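# Turn on the shaker holding four jars

## Task

Four jars already sit on the shaker, which is preset to a 20-second run; start the shaker.

## Robot and tools

Robot: two arms, left_arm (on the +y side) and right_arm, each with a two-finger gripper and a wrist camera. Arm names do not match image sides. The base of left_arm is at (+0.004, +0.375, +0.034) m, quat_wxyz (+1.000, 0, 0, +0.022); the base of right_arm is at (+0.018, -0.267, +0.006) m, quat_wxyz (+1.000, 0, 0, +0.009), both in the scene frame.

Frames: the scene frame has its origin at table-top height, midway between the nominal bases, +x out over the table, +z up. Hand positions, quaternions, velocities, Hand targets and wrist-camera poses are reported in each arm's own base frame. Fixed cameras and the table use the scene frame. A gripper's fingers point along its +z axis and separate along its y axis. end_effector_position is the point between the pads, about 1 cm short of the fingertips. Reported pose can be off by a few cm, more at long reach.

Row layout (used by every moving tool): one flat list of 16 numbers covering both arms: left_arm x, y, z (metres), qw, qx, qy, qz (unit quaternion, w first), opening; then the same eight for right_arm. Positions and quaternions are absolute poses in that arm's base frame, not offsets. Opening runs from -1 (closed) to +1 (fully open, 0.094 m). An arm meant to stay still gets its last reported pose repeated every call, plus its desired opening; sending 0 as opening is a real command. To keep orientation, repeat your own target quaternion rather than the drifted reported one.

execute_actions(actions, cameras): actions is a list of actions; each action is a table of up to 15 rows (one per 1/30 s control step); a short table repeats its final row. Each target must lie within 0.6 m, along each of that gripper's current axes, of where the gripper is when the action starts, or the action is rejected for both arms; if the first action fails this against the latest state, or any action is malformed, the whole call is rejected. An empty actions list returns full state plus images from all cameras. cameras: list of names, ["all"], or [].

move(target, speed, blend, opening_speed, grip_force, blocking, cameras): straight-line paths from each arm's Hand target to the row's pose; target is one 16-number row or a list of up to 15 rows (no 0.6 m limit). speed in m/s, 0.002 to 2.9, default 0.25 (rotation up to twice that in rad/s), one value or one per target. blend in metres rounds corners in a list; 0 stops at each. opening_speed: scale units per second, at least 0.2; use it for gentle closing. grip_force: newtons per pad, 10 to 50, one value or one per arm; it persists; lower force closes slowly. blocking=false returns after about 0.5 s while motion continues; a new move replaces the running one. Moves cap at 10 s. Paths ignore obstacles and the other arm; avoid routing near an arm's own base (go around it). Faster moves hit harder and overshoot more.

wait(seconds 0 to 10, cameras): let time pass with arms holding. stop(cameras): brake a running move. zoom_image(camera, region [x0, y0, x1, y1] pixels, max 504 by 504) on cam_high, cam_over, cam_left_wrist or cam_right_wrist from the newest images. read_manual(section="licences") gives licence text only. finished_scene(scene) ends the scene irreversibly; call it only once the shaker is running and stays so without the robot.

Results: end_effector_position and end_effector_quat_wxyz per arm, Hand target (where the arm is now being driven), Tool commands, grip_measured (opening on the -1..1 scale; reads slightly wide when empty), Joint positions (last value is finger opening in m), Joint torques (N m, include gravity; joints 1-3 wrap at ±28), Joint velocities (may say within noise), motor temperatures, and for action calls some per-step positions. A move adds a move: line: done, off_target, moving, held or fault, plus limits such as paced (pose clipped) or held (steps withheld). An arm not named in it is done, meaning within 10 mm and 2 degrees. Neither done nor off_target tells you about contact.

Controller behaviour: each step, commanded orientation is clipped to 40 degrees from the measured one; position is favoured over orientation. Friction and weight can leave the gripper low, short or tilted; small moves may go sideways or not happen. Check pose after each move and correct tilt.

Cameras: cam_high 896x504, cam_over 896x504, cam_left_wrist 672x504, cam_right_wrist 672x504; calibration is approximate and wrist images may lag during motion.

Avoid: knocking anything off the table, hard impacts with fixed or heavy things (e.g. the shaker), arm-to-arm contact or grippers closing on each other, camera cables being pressed, and letting motors overheat (MOTOR HOT at 75 °C; at 90 °C the arm folds and is lost). Loose objects may get nudged by outside pushes. Pressing a button: approach slowly, press only slightly past contact, then back off.

Each tool is called after ">>>" as name(argument=value, ...), one argument or row to a line, values as JSON.

## Session

>>> execute_actions(
  actions=[],
)

Scene clock: 0.00 s.
left_arm: end_effector_position=(+0.2595, -0.0875, +0.2319) grip_measured=+1.000 end_effector_quat_wxyz=(+0.494, -0.174, +0.837, -0.159) | right_arm: end_effector_position=(+0.2631, +0.0034, +0.1679) grip_measured=+1.000 end_effector_quat_wxyz=(+0.518, +0.274, +0.772, +0.248)
Joint positions: left_arm=[-0.592 0.711 0.727 -0.548 -0.428 -0.756 0.094] | right_arm=[-0.136 0.441 0.308 -0.225 -0.226 0.704 0.094]
Joint velocities: within noise
Joint torques (N m): no reading
Motor temperatures (°C): left_arm=[25 31 25 30 26 25 28] | right_arm=[29 27 30 23 27 28 27]
Heat: left arm: 31 °C; right arm: 30 °C.
Hand target: left_arm +0.2615, -0.0885, +0.2429; +0.504, -0.177, +0.829, -0.168 | right_arm +0.2631, +0.0033, +0.1705; +0.519, +0.274, +0.771, +0.248
Tool commands: left_gripper/opening=+1.0 right_gripper/opening=+1.0

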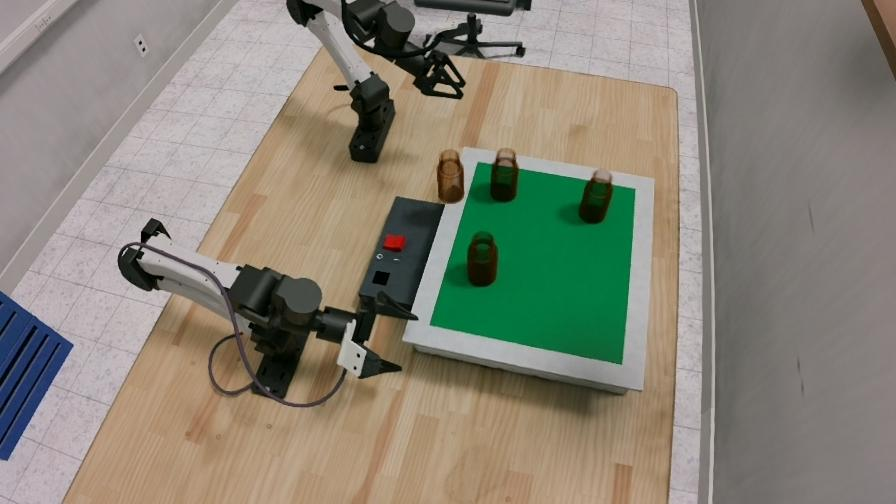

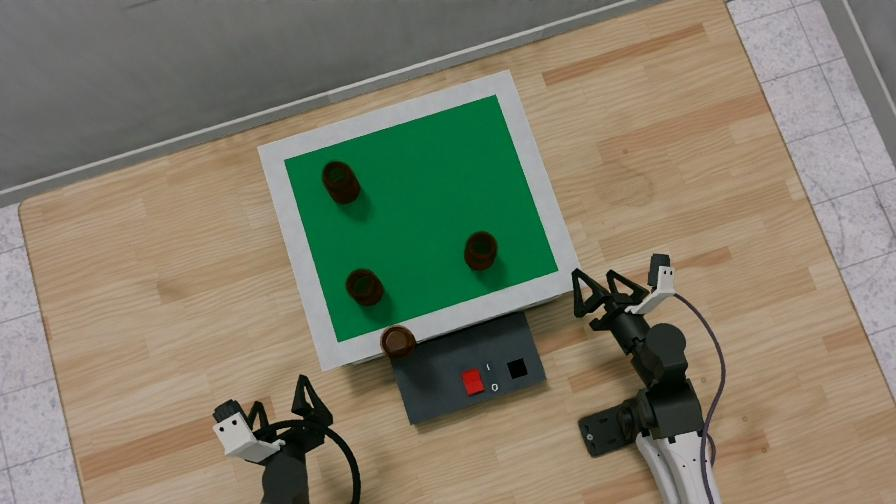

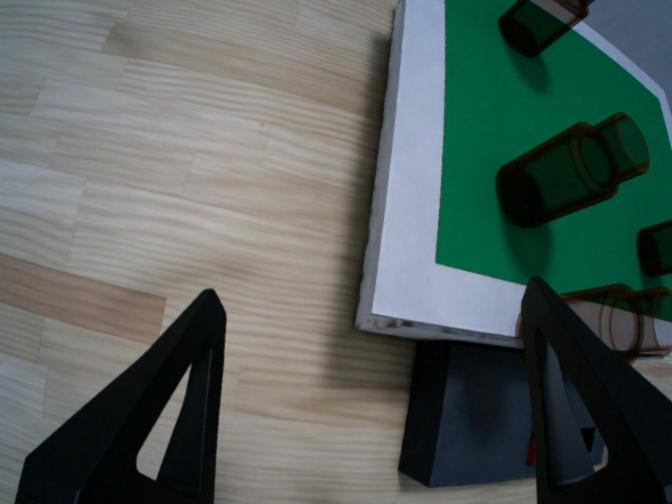

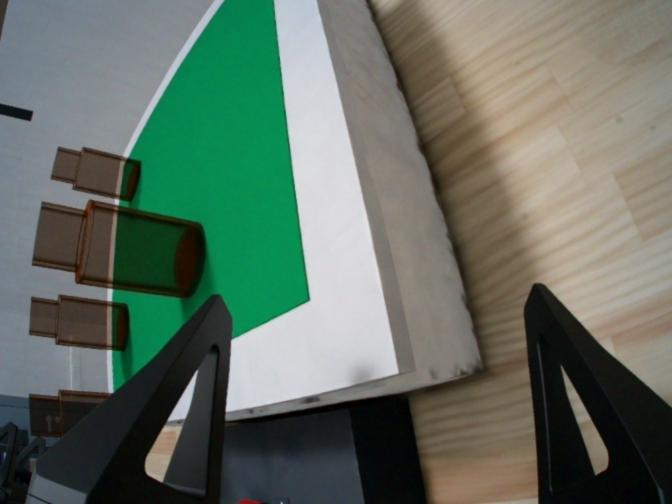

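>>> zoom_image(
  camera="cam_high",
  region=[350, 130, 550, 330],
)

>>> zoom_image(
  camera="cam_over",
  region=[320, 240, 580, 440],
)

>>> zoom_image(
  camera="cam_left_wrist",
  region=[372, 200, 672, 490],
)

Scaled by 2.520 from the camera's 896x504 image, which has a finer 1280x720 frame.

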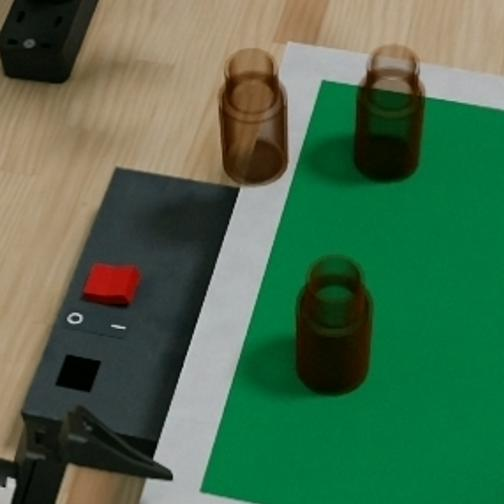

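Scaled by 1.938 from the camera's 896x504 image, which has a finer 1280x720 frame.

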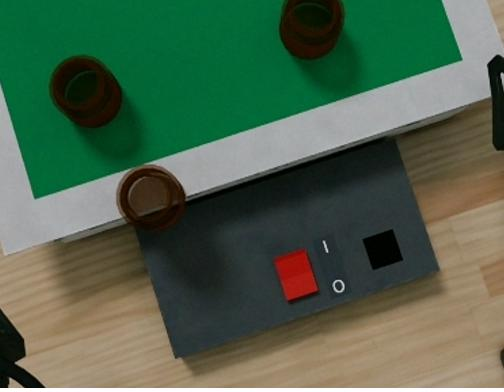

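Scaled by 1.680 from the camera's 672x504 image, which has a finer 960x720 frame.

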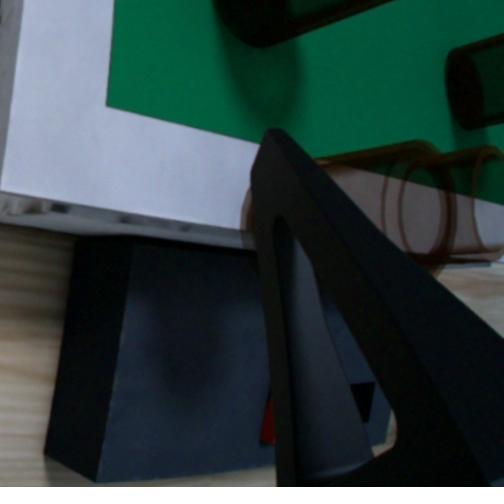

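>>> move(
  target=[0.206,-0.237,0.22,0.4266,0.3394,0.8195,-0.1767,1,0.2631,0.0033,0.1705,0.519,0.274,0.771,0.248,-1],
  speed=0.3,
  cameras=["all"],
)

Scene clock: 56.77 s.
left_arm: end_effector_position=(+0.2037, -0.2281, +0.2008) grip_measured=+1.000 end_effector_quat_wxyz=(+0.409, +0.337, +0.833, -0.162) | right_arm: end_effector_position=(+0.2631, +0.0034, +0.1679) grip_measured=-0.992 end_effector_quat_wxyz=(+0.518, +0.274, +0.772, +0.248)
Joint positions: left_arm=[-0.908 0.922 0.799 -0.542 -0.116 -0.083 0.094] | right_arm=[-0.136 0.441 0.308 -0.225 -0.226 0.704 0]
Joint torques (N m): left_arm=[-0.51 -1.18 11.6 2 -0.03 0.07] | right_arm=[0.06 0.9 8.27 2.33 -0.09 -0.06]
Motor temperatures (°C): left_arm=[25 31 37 37 26 25 27] | right_arm=[29 26 39 35 27 28 27]
Heat: left arm: 37 °C; right arm: 39 °C.
Hand target: left_arm +0.2054, -0.2363, +0.2201; +0.427, +0.339, +0.819, -0.177 | right_arm +0.2631, +0.0033, +0.1706; +0.519, +0.274, +0.771, +0.248
Off the commanded pose: left_arm 0.021 m, 3 deg | right_arm 0.003 m, 0 deg.
move: off_target (left_arm)
camera_calibration:
cam_left_wrist: T_world_to_cam=[[-0.717935, -0.688732, -0.101082, 0.0178612], [-0.692206, 0.721699, -0.000972781, 0.314509], [0.0736207, 0.0692711, -0.994878, 0.316523], [0, 0, 0, 1]] pos_world=[0.207225, -0.236605, 0.317013]

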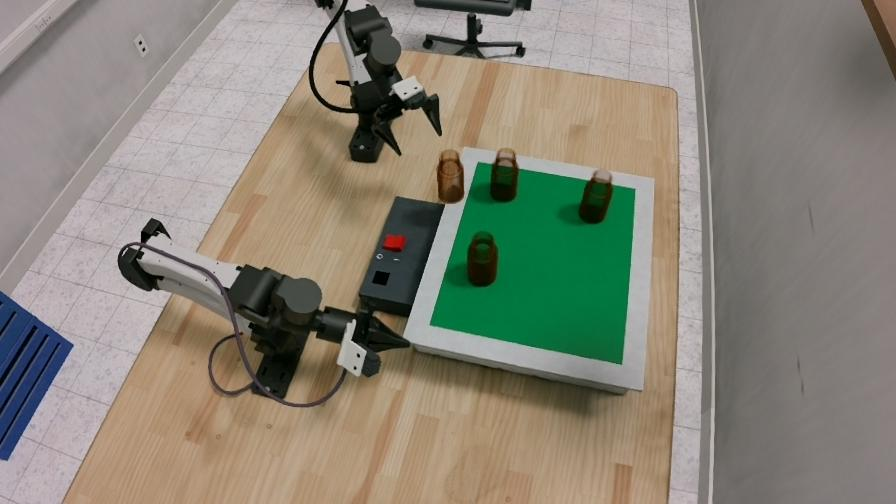

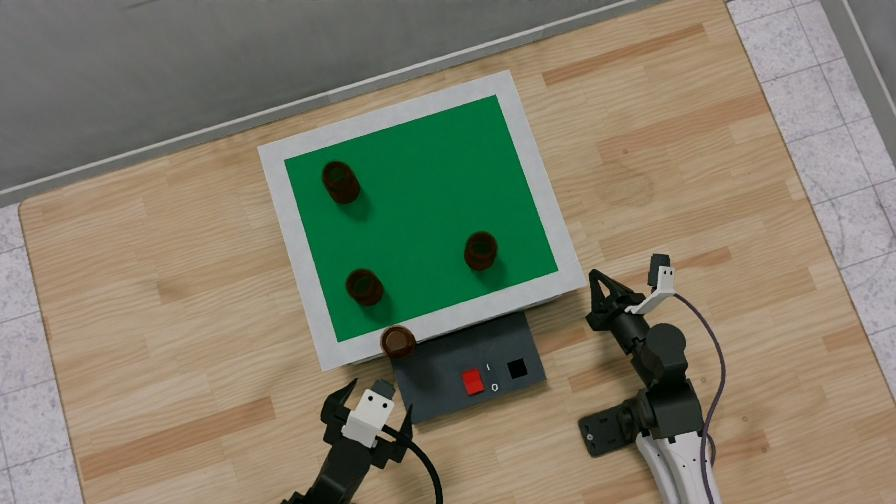

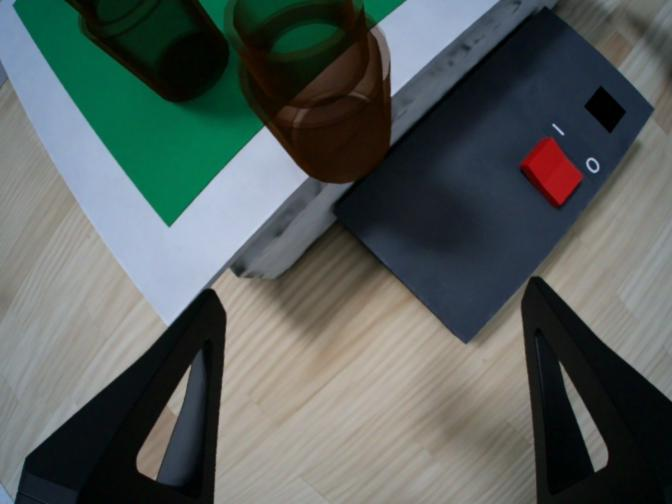

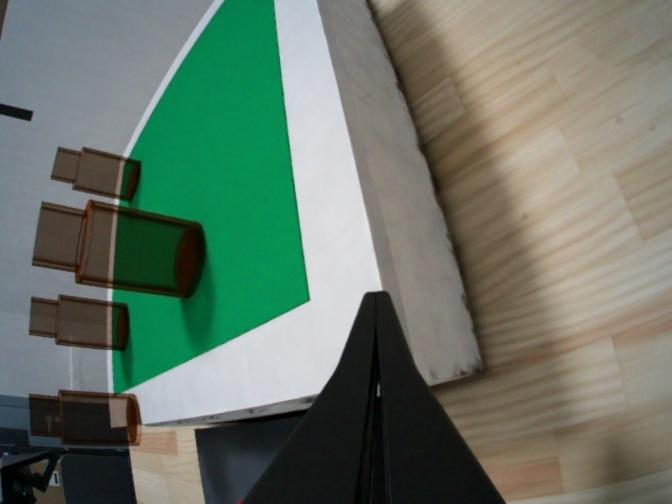

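>>> zoom_image(
  camera="cam_left_wrist",
  region=[180, 0, 480, 300],
)

>>> zoom_image(
  camera="cam_over",
  region=[300, 280, 500, 480],
)

Scaled by 1.680 from the camera's 672x504 image, which has a finer 960x720 frame.

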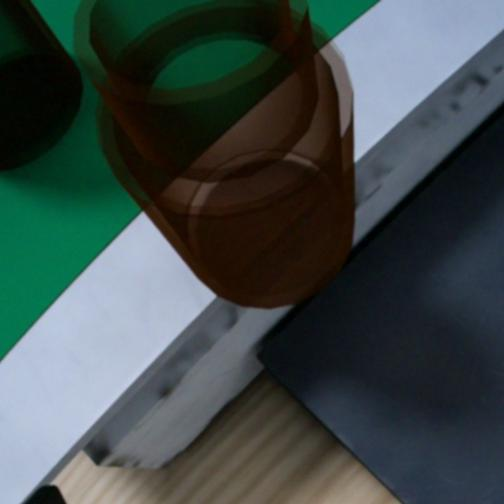

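Scaled by 2.520 from the camera's 896x504 image, which has a finer 1280x720 frame.

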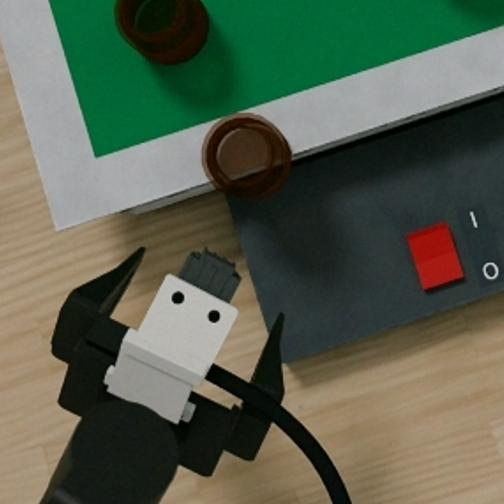

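>>> move(
  target=[0.203,-0.212,0.19,0.589,0.298,0.71,-0.249,1,0.2631,0.0033,0.1705,0.519,0.274,0.771,0.248,-1],
  speed=0.25,
  cameras=["cam_left_wrist","cam_over"],
)

Scene clock: 105.80 s.
left_arm: end_effector_position=(+0.2011, -0.2103, +0.1833) grip_measured=+1.000 end_effector_quat_wxyz=(+0.577, +0.298, +0.720, -0.244) | right_arm: end_effector_position=(+0.2631, +0.0034, +0.1679) grip_measured=-0.992 end_effector_quat_wxyz=(+0.518, +0.274, +0.772, +0.248)
Joint positions: left_arm=[-0.829 0.567 0.252 0.099 -0.036 -0.014 0.094] | right_arm=[-0.136 0.441 0.308 -0.225 -0.226 0.704 0]
Joint torques (N m): left_arm=[0.61 0.44 8.16 2.5 0 0.08] | right_arm=[0.06 0.92 8.25 2.34 -0.07 -0.04]
Motor temperatures (°C): left_arm=[25 31 42 39 26 25 27] | right_arm=[28 26 42 38 27 28 27]
Heat: left arm: 42 °C; right arm: 42 °C.
Hand target: left_arm +0.2027, -0.2117, +0.1900; +0.588, +0.298, +0.710, -0.248 | right_arm +0.2631, +0.0033, +0.1706; +0.519, +0.274, +0.771, +0.248
Off the commanded pose: left_arm 0.007 m, 2 deg | right_arm 0.003 m, 0 deg.
move: done
camera_calibration:
cam_left_wrist: T_world_to_cam=[[-0.704431, -0.703136, -0.096832, 0.0199942], [-0.607022, 0.667523, -0.431205, 0.350134], [0.367834, -0.244975, -0.897043, 0.154867], [0, 0, 0, 1]] pos_world=[0.169658, -0.181725, 0.291838]
Images, in order (width x height): cam_over 896x504, cam_left_wrist 672x504.

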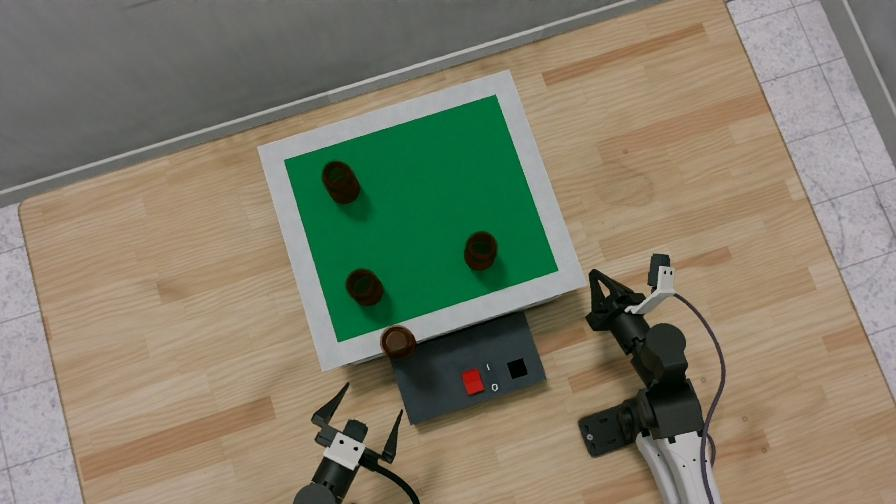

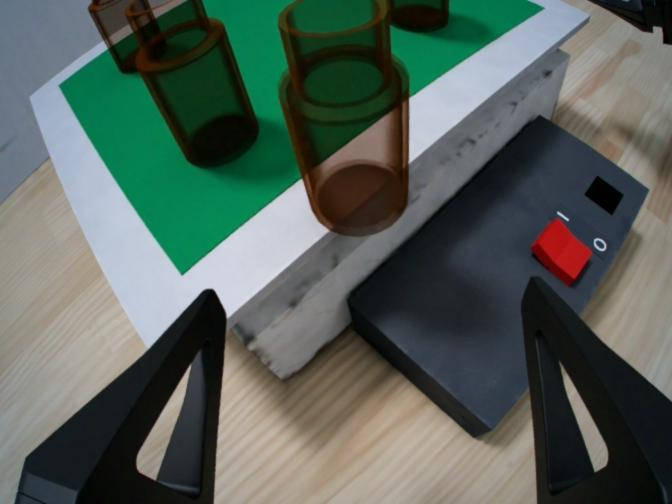

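>>> move(
  target=[
    [0.272,-0.277,0.155,0.589,0.298,0.71,-0.249,1,0.2631,0.0033,0.1705,0.519,0.274,0.771,0.248,-1],
  ],
  speed=0.12,
  cameras=["all"],
)

Scene clock: 119.67 s.
left_arm: end_effector_position=(+0.2633, -0.2693, +0.1320) grip_measured=+1.000 end_effector_quat_wxyz=(+0.563, +0.304, +0.731, -0.237) | right_arm: end_effector_position=(+0.2631, +0.0034, +0.1679) grip_measured=-0.992 end_effector_quat_wxyz=(+0.518, +0.274, +0.772, +0.248)
Joint positions: left_arm=[-0.8 1.32 0.316 0.749 -0.008 -0.007 0.094] | right_arm=[-0.136 0.441 0.308 -0.225 -0.226 0.704 0]
Joint torques (N m): left_arm=[0.61 -2.91 10.06 2.51 0.04 0.06] | right_arm=[0.01 0.94 8.27 2.35 -0.08 -0.04]
Heat: left arm: 40 °C; right arm: 43 °C.
Hand target: left_arm +0.2709, -0.2759, +0.1550; +0.588, +0.298, +0.710, -0.248 | right_arm +0.2631, +0.0033, +0.1706; +0.519, +0.274, +0.771, +0.248
Off the commanded pose: left_arm 0.026 m, 4 deg | right_arm 0.003 m, 0 deg.
move: off_target (left_arm)
camera_calibration:
cam_left_wrist: T_world_to_cam=[[-0.707202, -0.700093, -0.0986643, 0.0191433], [-0.617786, 0.679768, -0.395293, 0.406559], [0.343811, -0.218598, -0.913241, 0.0871124], [0, 0, 0, 1]] pos_world=[0.234754, -0.243921, 0.242153]

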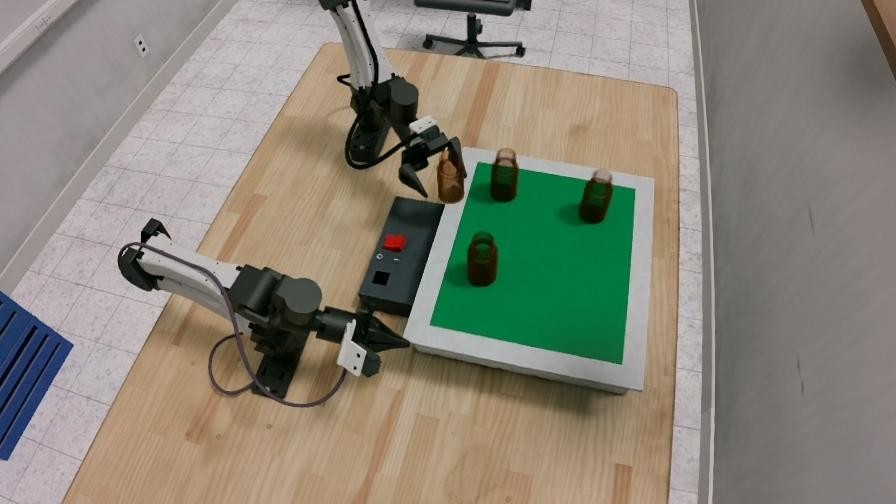

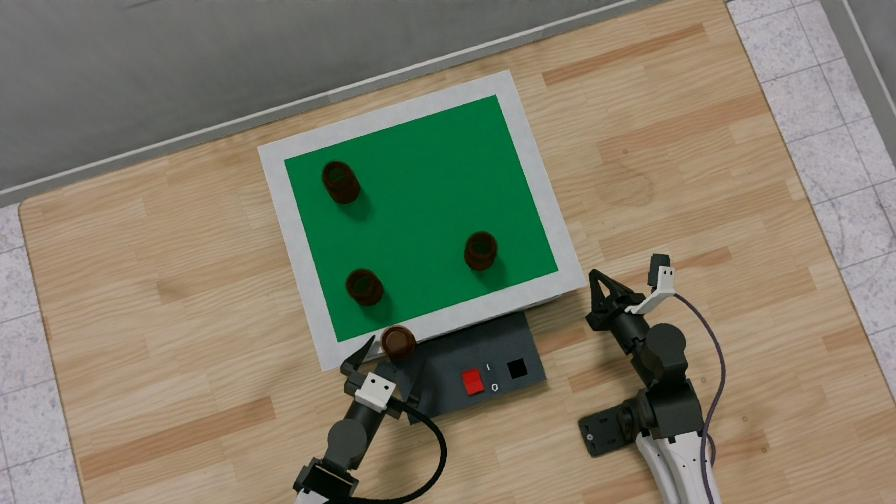

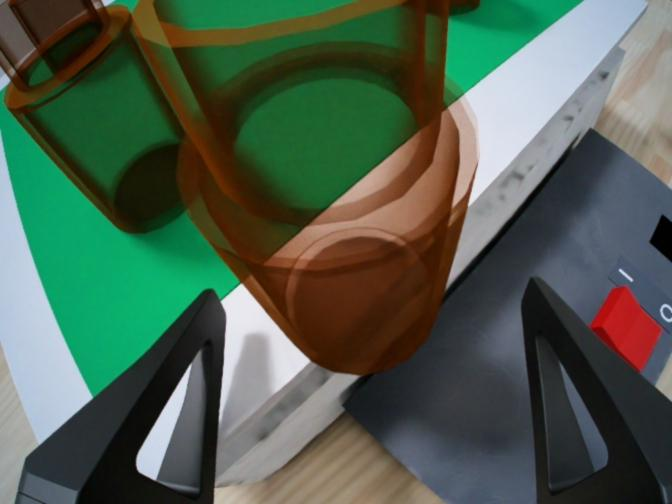

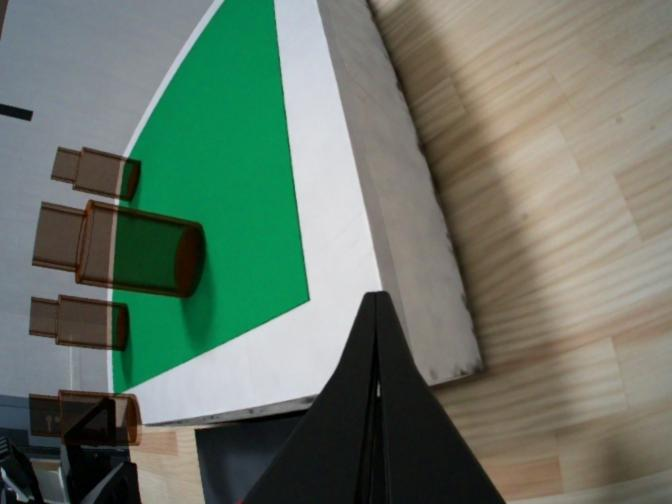

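>>> move(
  target=[
    [0.281,-0.283,0.168,0.603,0.292,0.698,-0.253,1,0.2631,0.0033,0.1705,0.519,0.274,0.771,0.248,-1],
    [0.281,-0.283,0.168,0.603,0.292,0.698,-0.253,0.1,0.2631,0.0033,0.1705,0.519,0.274,0.771,0.248,-1],
  ],
  speed=0.1,
  opening_speed=0.4,
  grip_force=[20,50],
  cameras=["cam_left_wrist","cam_over"],
)

Scene clock: 134.30 s.
left_arm: end_effector_position=(+0.2734, -0.2766, +0.1467) grip_measured=+0.165 end_effector_quat_wxyz=(+0.580, +0.297, +0.718, -0.243) | right_arm: end_effector_position=(+0.2631, +0.0034, +0.1679) grip_measured=-0.992 end_effector_quat_wxyz=(+0.518, +0.274, +0.772, +0.248)
Joint positions: left_arm=[-0.794 1.351 0.357 0.784 -0.005 -0.005 0.055] | right_arm=[-0.136 0.441 0.308 -0.225 -0.226 0.704 0]
Joint torques (N m): left_arm=[0.61 -3.15 9.89 2.45 0.04 0.06] | right_arm=[0.06 0.91 8.27 2.33 -0.08 -0.05]
Heat: left arm: 41 °C; right arm: 43 °C.
Hand target: left_arm +0.2802, -0.2821, +0.1681; +0.603, +0.292, +0.698, -0.253 | right_arm +0.2631, +0.0033, +0.1706; +0.519, +0.274, +0.771, +0.248
Off the commanded pose: left_arm 0.024 m, 4 deg | right_arm 0.003 m, 0 deg.
grip_force (N): 20, 50
move: off_target (left_arm); target 2's new opening was sent with left_arm's hand 0.024 m and 4 deg from that target
camera_calibration:
cam_left_wrist: T_world_to_cam=[[-0.70154, -0.705728, -0.0989405, 0.0195171], [-0.606898, 0.664438, -0.436115, 0.422376], [0.373519, -0.245906, -0.894435, 0.0770329], [0, 0, 0, 1]] pos_world=[0.241258, -0.247926, 0.255036]
Images, in order (width x height): cam_over 896x504, cam_left_wrist 672x504.

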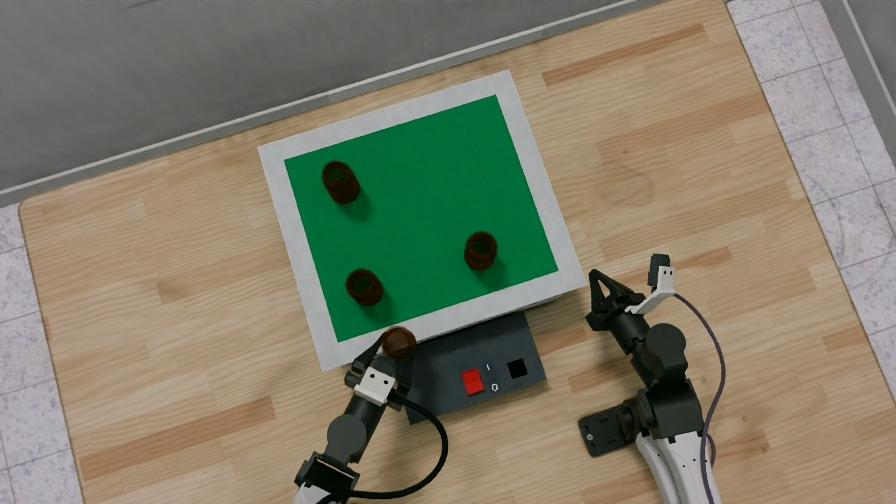

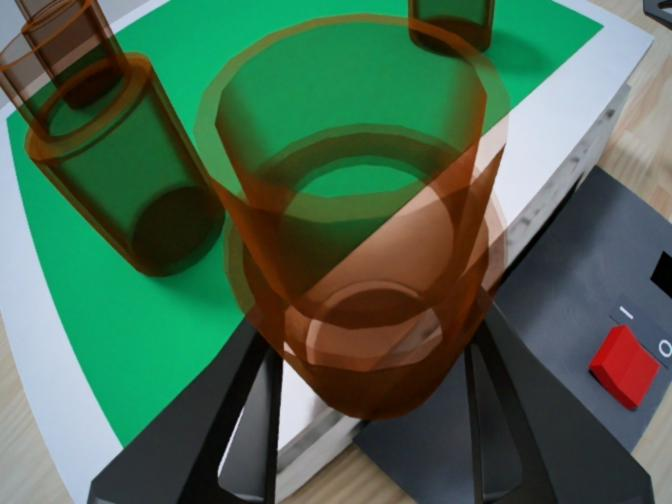

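>>> move(
  target=[
    [0.281,-0.283,0.168,0.603,0.292,0.698,-0.253,-0.1,0.2631,0.0033,0.1705,0.519,0.274,0.771,0.248,-1],
    [0.281,-0.283,0.2,0.603,0.292,0.698,-0.253,-0.1,0.2631,0.0033,0.1705,0.519,0.274,0.771,0.248,-1],
    [0.284,-0.352,0.2,0.64,0.163,0.737,-0.142,-0.1,0.2631,0.0033,0.1705,0.519,0.274,0.771,0.248,-1],
  ],
  speed=0.1,
  blend=[0,0.01,0],
  grip_force=[25,50],
  cameras=["cam_left_wrist","cam_over","cam_high"],
)

Scene clock: 166.43 s.
left_arm: end_effector_position=(+0.2802, -0.3428, +0.1736) grip_measured=+0.159 end_effector_quat_wxyz=(+0.620, +0.190, +0.752, -0.119) | right_arm: end_effector_position=(+0.2631, +0.0034, +0.1679) grip_measured=-0.992 end_effector_quat_wxyz=(+0.518, +0.274, +0.772, +0.248)
Joint positions: left_arm=[-1.136 1.585 0.711 0.61 -0.681 -0.11 0.054] | right_arm=[-0.136 0.441 0.308 -0.225 -0.226 0.704 0]
Joint torques (N m): left_arm=[-0.54 -5.74 11.15 2.24 -0.35 -0.13] | right_arm=[0.06 0.9 8.24 2.34 -0.07 -0.04]
Heat: left arm: 44 °C; right arm: 44 °C.
Hand target: left_arm +0.2832, -0.3507, +0.1998; +0.640, +0.163, +0.738, -0.142 | right_arm +0.2631, +0.0033, +0.1706; +0.519, +0.274, +0.771, +0.248
Off the commanded pose: left_arm 0.028 m, 5 deg | right_arm 0.003 m, 0 deg.
grip_force (N): 25, 50
move: off_target (left_arm)
camera_calibration:
cam_left_wrist: T_world_to_cam=[[-0.423314, -0.891738, -0.160028, -0.150866], [-0.778922, 0.448432, -0.438394, 0.456699], [0.462694, -0.0609295, -0.884422, 0.118917], [0, 0, 0, 1]] pos_world=[0.236847, -0.332086, 0.281245]
Images, in order (width x height): cam_high 896x504, cam_over 896x504, cam_left_wrist 672x504.

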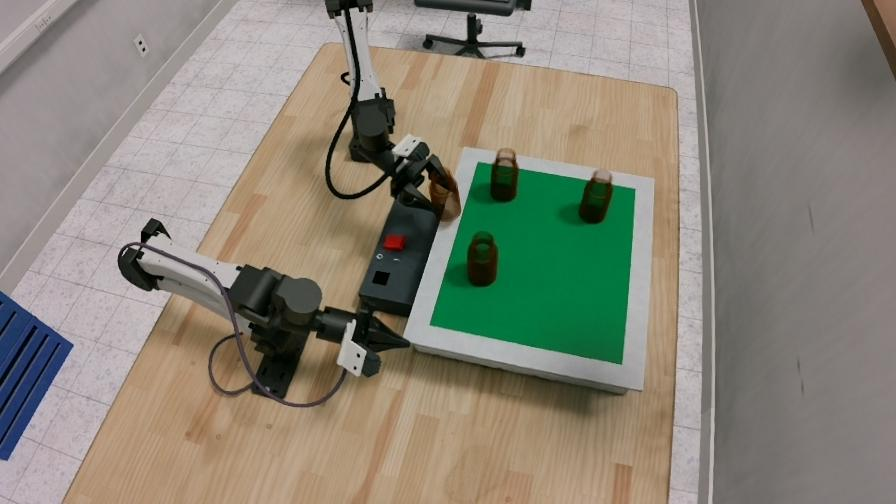

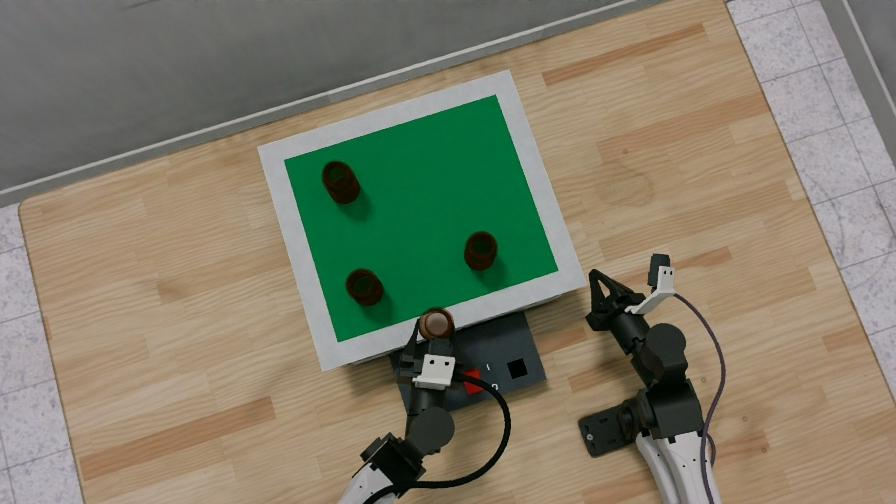

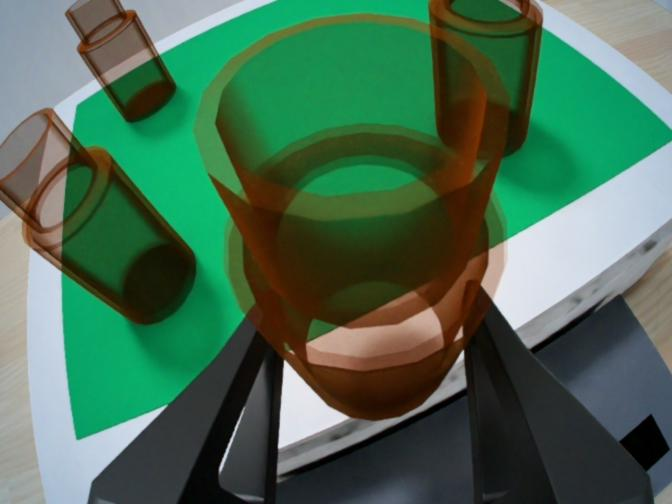

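>>> move(
  target=[0.379,-0.363,0.212,0.645,0.058,0.757,-0.092,-0.1,0.2631,0.0033,0.1705,0.519,0.274,0.771,0.248,-1],
  speed=0.1,
  cameras=["cam_left_wrist","cam_over","cam_high"],
)

Scene clock: 177.90 s.
left_arm: end_effector_position=(+0.3709, -0.3596, +0.1848) grip_measured=+0.159 end_effector_quat_wxyz=(+0.625, +0.088, +0.772, -0.073) | right_arm: end_effector_position=(+0.2631, +0.0034, +0.1679) grip_measured=-0.992 end_effector_quat_wxyz=(+0.518, +0.274, +0.772, +0.248)
Joint positions: left_arm=[-1.002 1.843 1.082 0.471 -0.75 -0.203 0.054] | right_arm=[-0.136 0.441 0.308 -0.225 -0.226 0.704 0]
Joint torques (N m): left_arm=[0.36 -8.03 11.58 2.2 -0.44 -0.13] | right_arm=[0.05 0.85 8.27 2.34 -0.08 -0.04]
Heat: left arm: 44 °C; right arm: 45 °C.
Hand target: left_arm +0.3779, -0.3619, +0.2119; +0.645, +0.058, +0.757, -0.092 | right_arm +0.2631, +0.0033, +0.1706; +0.519, +0.274, +0.771, +0.248
Off the commanded pose: left_arm 0.029 m, 5 deg | right_arm 0.003 m, 0 deg.
grip_force (N): 25, 50
move: off_target (left_arm)
camera_calibration:
cam_left_wrist: T_world_to_cam=[[-0.221861, -0.969892, -0.100431, -0.239454], [-0.866373, 0.243339, -0.436101, 0.49808], [0.44741, -0.00974332, -0.894276, 0.111791], [0, 0, 0, 1]] pos_world=[0.328382, -0.352358, 0.293137]
Images, in order (width x height): cam_high 896x504, cam_over 896x504, cam_left_wrist 672x504.

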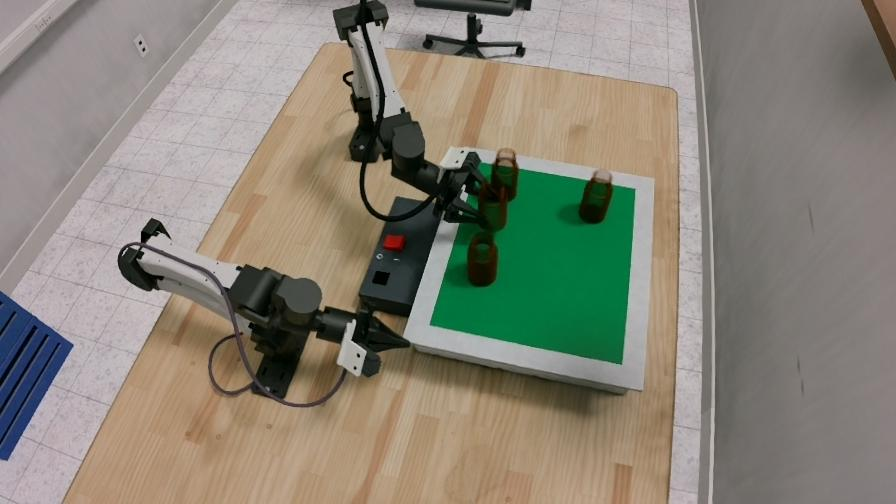

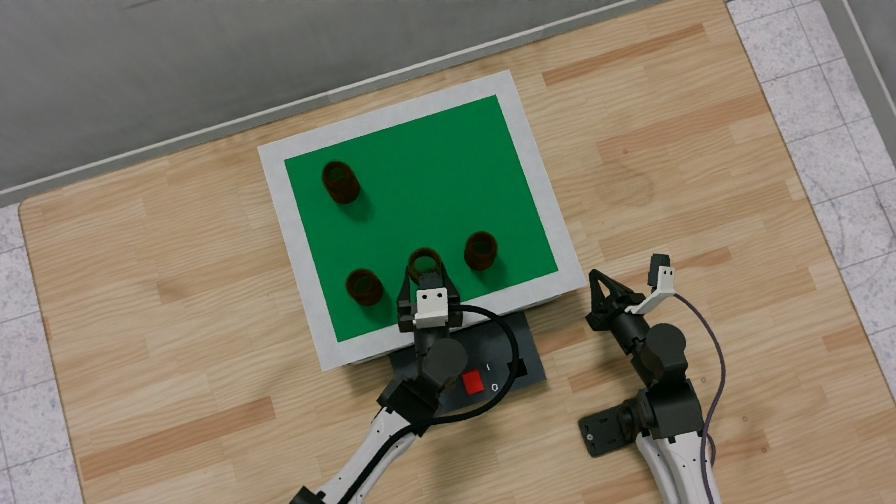

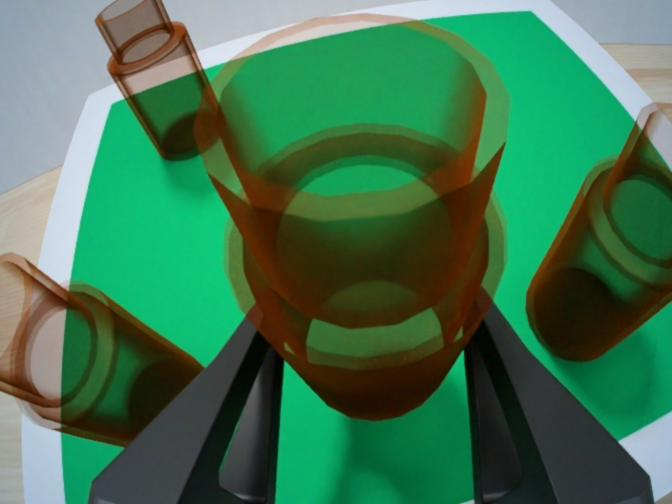

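>>> move(
  target=[0.379,-0.363,0.178,0.645,0.058,0.757,-0.092,-0.1,0.2631,0.0033,0.1705,0.519,0.274,0.771,0.248,-1],
  speed=0.06,
  cameras=["cam_high","cam_right_wrist"],
)

>>> zoom_image(
  camera="cam_right_wrist",
  region=[0, 250, 250, 500],
)

Scene clock: 188.63 s.
left_arm: end_effector_position=(+0.3736, -0.3638, +0.1585) grip_measured=+0.159 end_effector_quat_wxyz=(+0.624, +0.087, +0.773, -0.073) | right_arm: end_effector_position=(+0.2631, +0.0034, +0.1679) grip_measured=-0.992 end_effector_quat_wxyz=(+0.518, +0.274, +0.772, +0.248)
Joint positions: left_arm=[-1.002 1.914 1.06 0.561 -0.75 -0.208 0.054] | right_arm=[-0.136 0.441 0.308 -0.225 -0.226 0.704 0]
Joint torques (N m): left_arm=[0.39 -8.47 7.8 2.54 -0.43 -0.1] | right_arm=[0.03 0.92 8.27 2.34 -0.08 -0.03]
Motor temperatures (°C): left_arm=[25 36 44 42 26 25 27] | right_arm=[28 26 45 42 27 27 27]
Heat: left arm: 44 °C; right arm: 45 °C.
Hand target: left_arm +0.3785, -0.3624, +0.1779; +0.644, +0.058, +0.758, -0.092 | right_arm +0.2631, +0.0033, +0.1706; +0.519, +0.274, +0.771, +0.248
Off the commanded pose: left_arm 0.020 m, 5 deg | right_arm 0.003 m, 0 deg.
grip_force (N): 25, 50
move: off_target (left_arm)
Images, in order (width x height): cam_high 896x504, cam_right_wrist 672x504.

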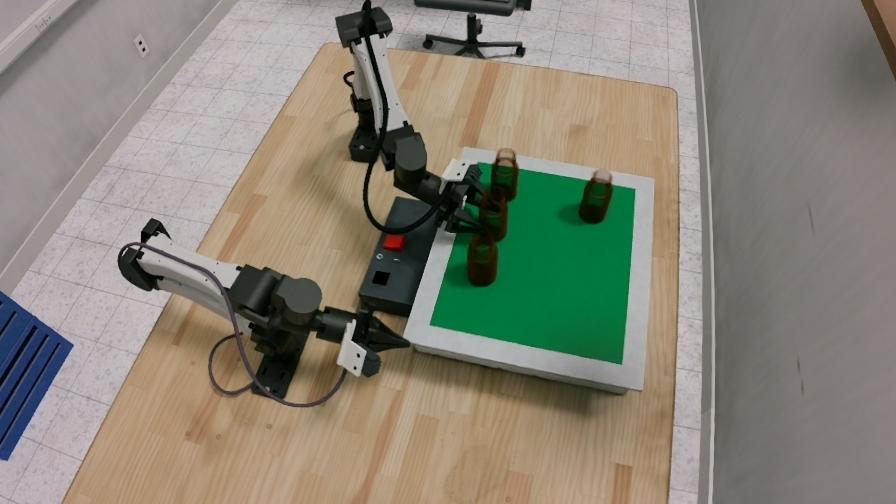

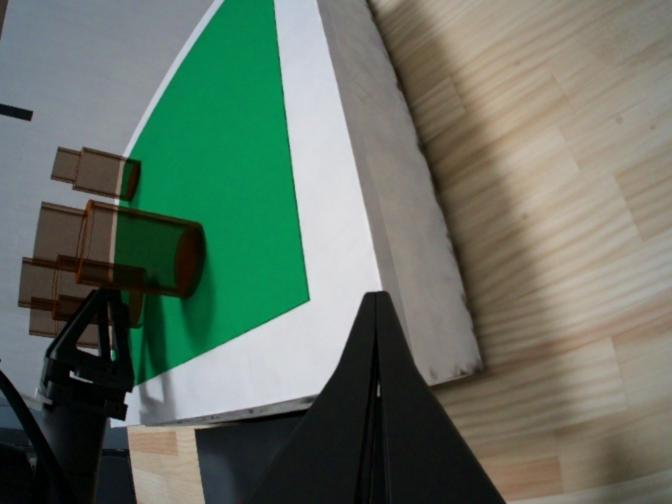

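Scaled by 2.016 from the camera's 672x504 image, which has a finer 960x720 frame.

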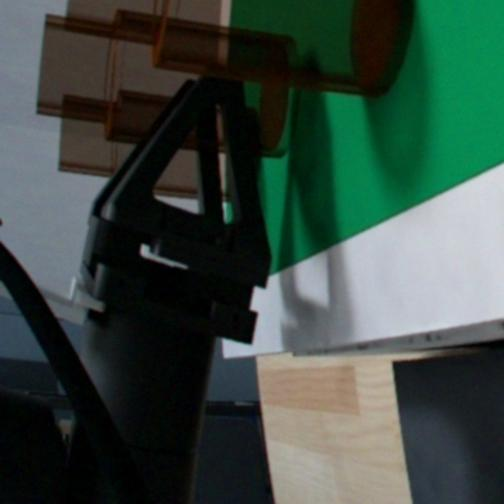

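>>> move(
  target=[0.379,-0.363,0.168,0.645,0.058,0.757,-0.092,-0.1,0.2631,0.0033,0.1705,0.519,0.274,0.771,0.248,-1],
  speed=0.04,
  cameras=["cam_left_wrist"],
)

>>> move(
  target=[0.379,-0.363,0.159,0.645,0.058,0.757,-0.092,-0.1,0.2631,0.0033,0.1705,0.519,0.274,0.771,0.248,-1],
  speed=0.04,
  cameras=["cam_left_wrist","cam_high","cam_right_wrist"],
)

>>> zoom_image(
  camera="cam_right_wrist",
  region=[0, 200, 200, 400],
)

Scene clock: 201.10 s.
left_arm: end_effector_position=(+0.3739, -0.3640, +0.1501) grip_measured=+0.159 end_effector_quat_wxyz=(+0.624, +0.086, +0.773, -0.074) | right_arm: end_effector_position=(+0.2631, +0.0034, +0.1679) grip_measured=-0.992 end_effector_quat_wxyz=(+0.518, +0.274, +0.772, +0.248)
Joint positions: left_arm=[-1.002 1.936 1.047 0.599 -0.751 -0.208 0.054] | right_arm=[-0.136 0.441 0.308 -0.225 -0.226 0.704 0]
Joint torques (N m): left_arm=[0.39 -8.42 7.5 2.55 -0.42 -0.1] | right_arm=[0.05 0.83 8.28 2.34 -0.08 -0.05]
Heat: left arm: 43 °C; right arm: 45 °C.
Hand target: left_arm +0.3785, -0.3625, +0.1680; +0.644, +0.058, +0.758, -0.092 | right_arm +0.2631, +0.0033, +0.1706; +0.519, +0.274, +0.771, +0.248
Off the commanded pose: left_arm 0.019 m, 5 deg | right_arm 0.003 m, 0 deg.
grip_force (N): 25, 50
move: off_target (left_arm)
camera_calibration:
cam_left_wrist: T_world_to_cam=[[-0.219969, -0.970733, -0.09639, -0.2482], [-0.867418, 0.239847, -0.435958, 0.485695], [0.446318, -0.0122871, -0.89479, 0.0789204], [0, 0, 0, 1]] pos_world=[0.331481, -0.356459, 0.258436]
Images, in order (width x height): cam_left_wrist 672x504.

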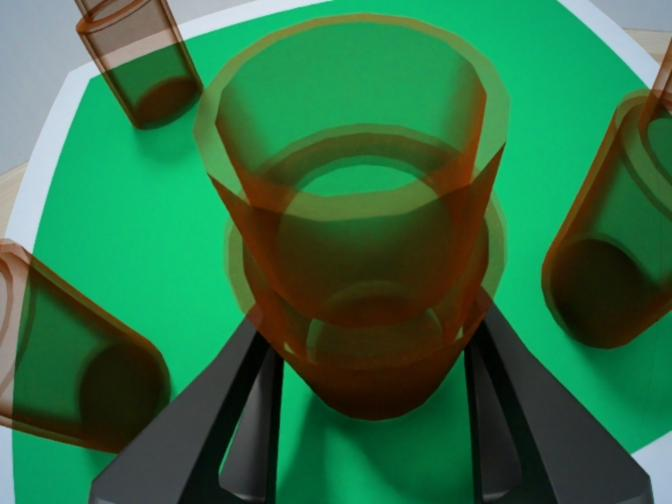

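Scene clock: 202.03 s.
left_arm: end_effector_position=(+0.3749, -0.3630, +0.1479) grip_measured=+0.159 end_effector_quat_wxyz=(+0.631, +0.078, +0.768, -0.076) | right_arm: end_effector_position=(+0.2631, +0.0034, +0.1679) grip_measured=-0.992 end_effector_quat_wxyz=(+0.518, +0.274, +0.772, +0.248)
Joint positions: left_arm=[-1.002 1.951 1.037 0.645 -0.762 -0.209 0.054] | right_arm=[-0.136 0.441 0.308 -0.225 -0.226 0.704 0]
Joint torques (N m): left_arm=[0.4 -7.88 7.24 2.44 -0.29 -0.08] | right_arm=[0.06 0.91 8.28 2.33 -0.08 -0.05]
Heat: left arm: 43 °C; right arm: 45 °C.
Hand target: left_arm +0.3787, -0.3627, +0.1591; +0.644, +0.058, +0.757, -0.092 | right_arm +0.2631, +0.0033, +0.1706; +0.519, +0.274, +0.771, +0.248
Off the commanded pose: left_arm 0.012 m, 4 deg | right_arm 0.003 m, 0 deg.
grip_force (N): 25, 50
move: off_target (left_arm)
camera_calibration:
cam_left_wrist: T_world_to_cam=[[-0.208291, -0.974518, -0.0832476, -0.254928], [-0.863925, 0.223218, -0.451451, 0.480357], [0.458529, -0.0221133, -0.888404, 0.0674161], [0, 0, 0, 1]] pos_world=[0.330981, -0.354165, 0.255528]
Images, in order (width x height): cam_high 896x504, cam_left_wrist 672x504, cam_right_wrist 672x504.

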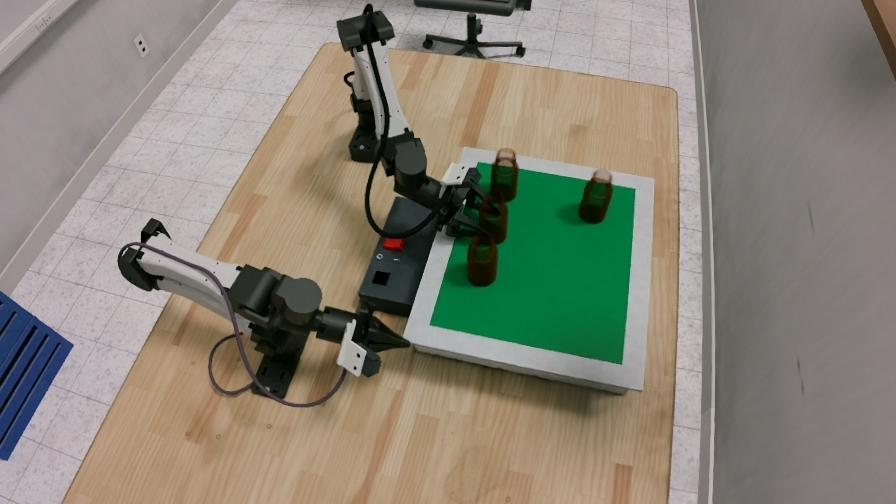

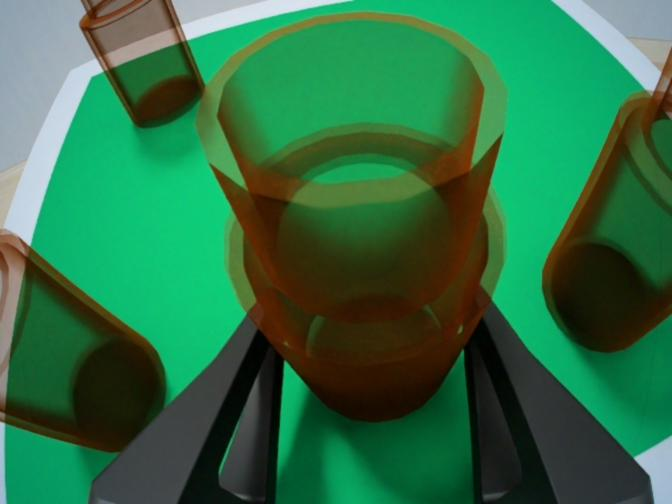

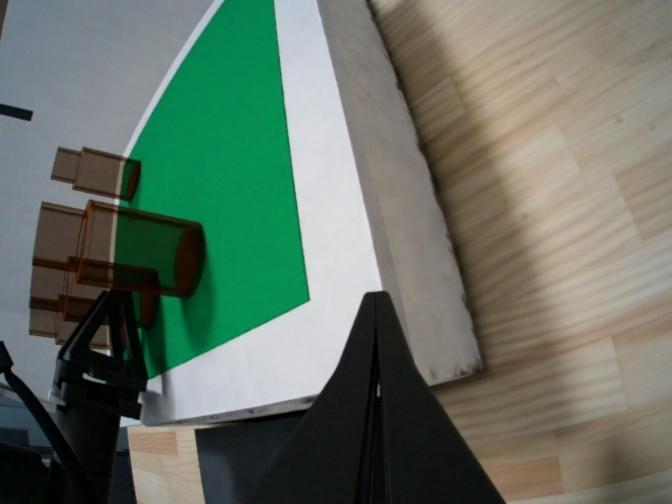

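Scaled by 2.520 from the camera's 672x504 image, which has a finer 960x720 frame.

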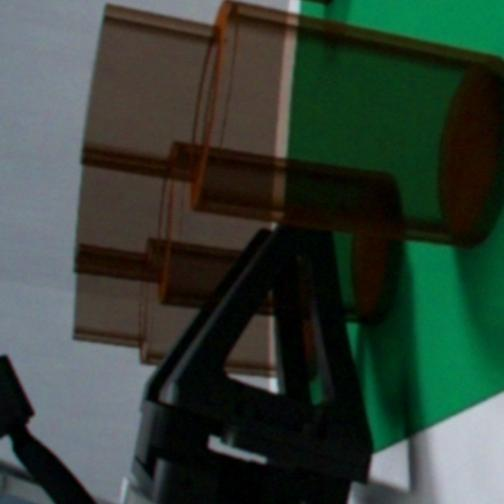

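>>> move(
  target=[
    [0.379,-0.363,0.160,0.645,0.058,0.757,-0.092,0.45,0.2631,0.0033,0.1705,0.519,0.274,0.771,0.248,-1],
  ],
  opening_speed=0.4,
  speed=0.04,
  cameras=["cam_left_wrist","cam_over"],
)

Scene clock: 209.80 s.
left_arm: end_effector_position=(+0.3753, -0.3637, +0.1507) grip_measured=+0.448 end_effector_quat_wxyz=(+0.634, +0.074, +0.765, -0.081) | right_arm: end_effector_position=(+0.2631, +0.0034, +0.1679) grip_measured=-0.992 end_effector_quat_wxyz=(+0.518, +0.274, +0.772, +0.248)
Joint positions: left_arm=[-1.002 1.952 1.037 0.66 -0.762 -0.209 0.068] | right_arm=[-0.136 0.441 0.308 -0.225 -0.226 0.704 0]
Joint torques (N m): left_arm=[0.38 -7.99 7.35 2.28 -0.28 -0.07] | right_arm=[0.05 0.88 8.32 2.33 -0.09 -0.05]
Heat: left arm: 45 °C; right arm: 46 °C.
Hand target: left_arm +0.3788, -0.3629, +0.1600; +0.644, +0.058, +0.757, -0.092 | right_arm +0.2631, +0.0033, +0.1706; +0.519, +0.274, +0.771, +0.248
Off the commanded pose: left_arm 0.010 m, 3 deg | right_arm 0.003 m, 0 deg.
grip_force (N): 25, 50
move: off_target (left_arm)
camera_calibration:
cam_left_wrist: T_world_to_cam=[[-0.207598, -0.975511, -0.072668, -0.257448], [-0.860293, 0.217428, -0.461109, 0.480135], [0.465617, -0.0332097, -0.884363, 0.0623456], [0, 0, 0, 1]] pos_world=[0.330582, -0.353467, 0.257822]
Images, in order (width x height): cam_over 896x504, cam_left_wrist 672x504.

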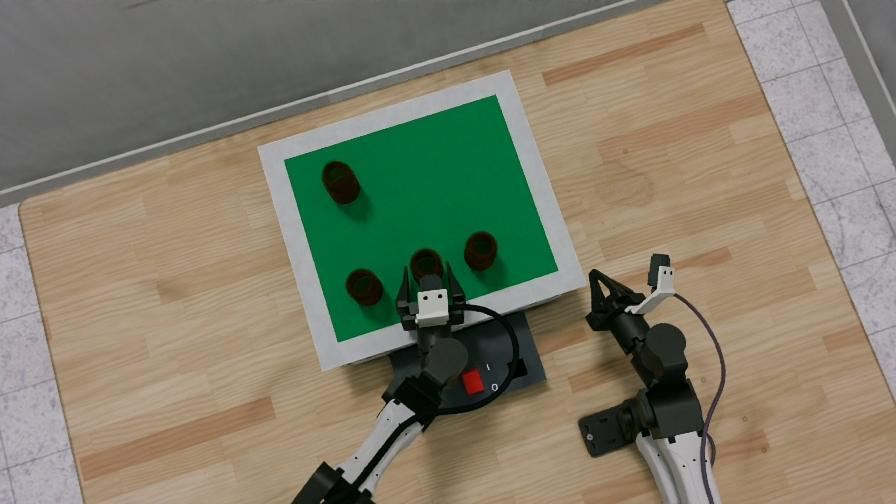

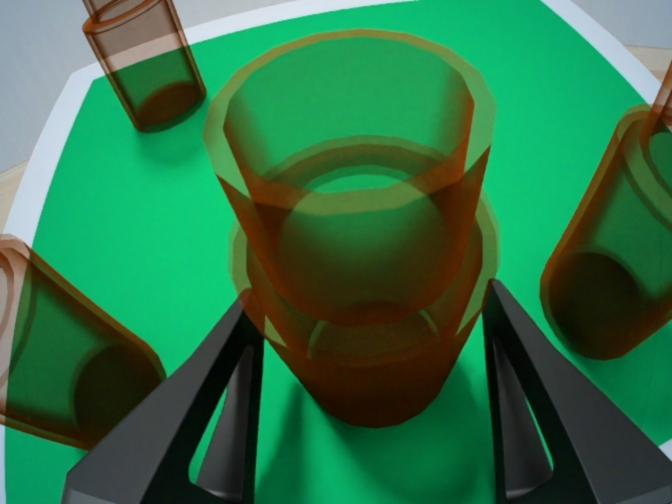

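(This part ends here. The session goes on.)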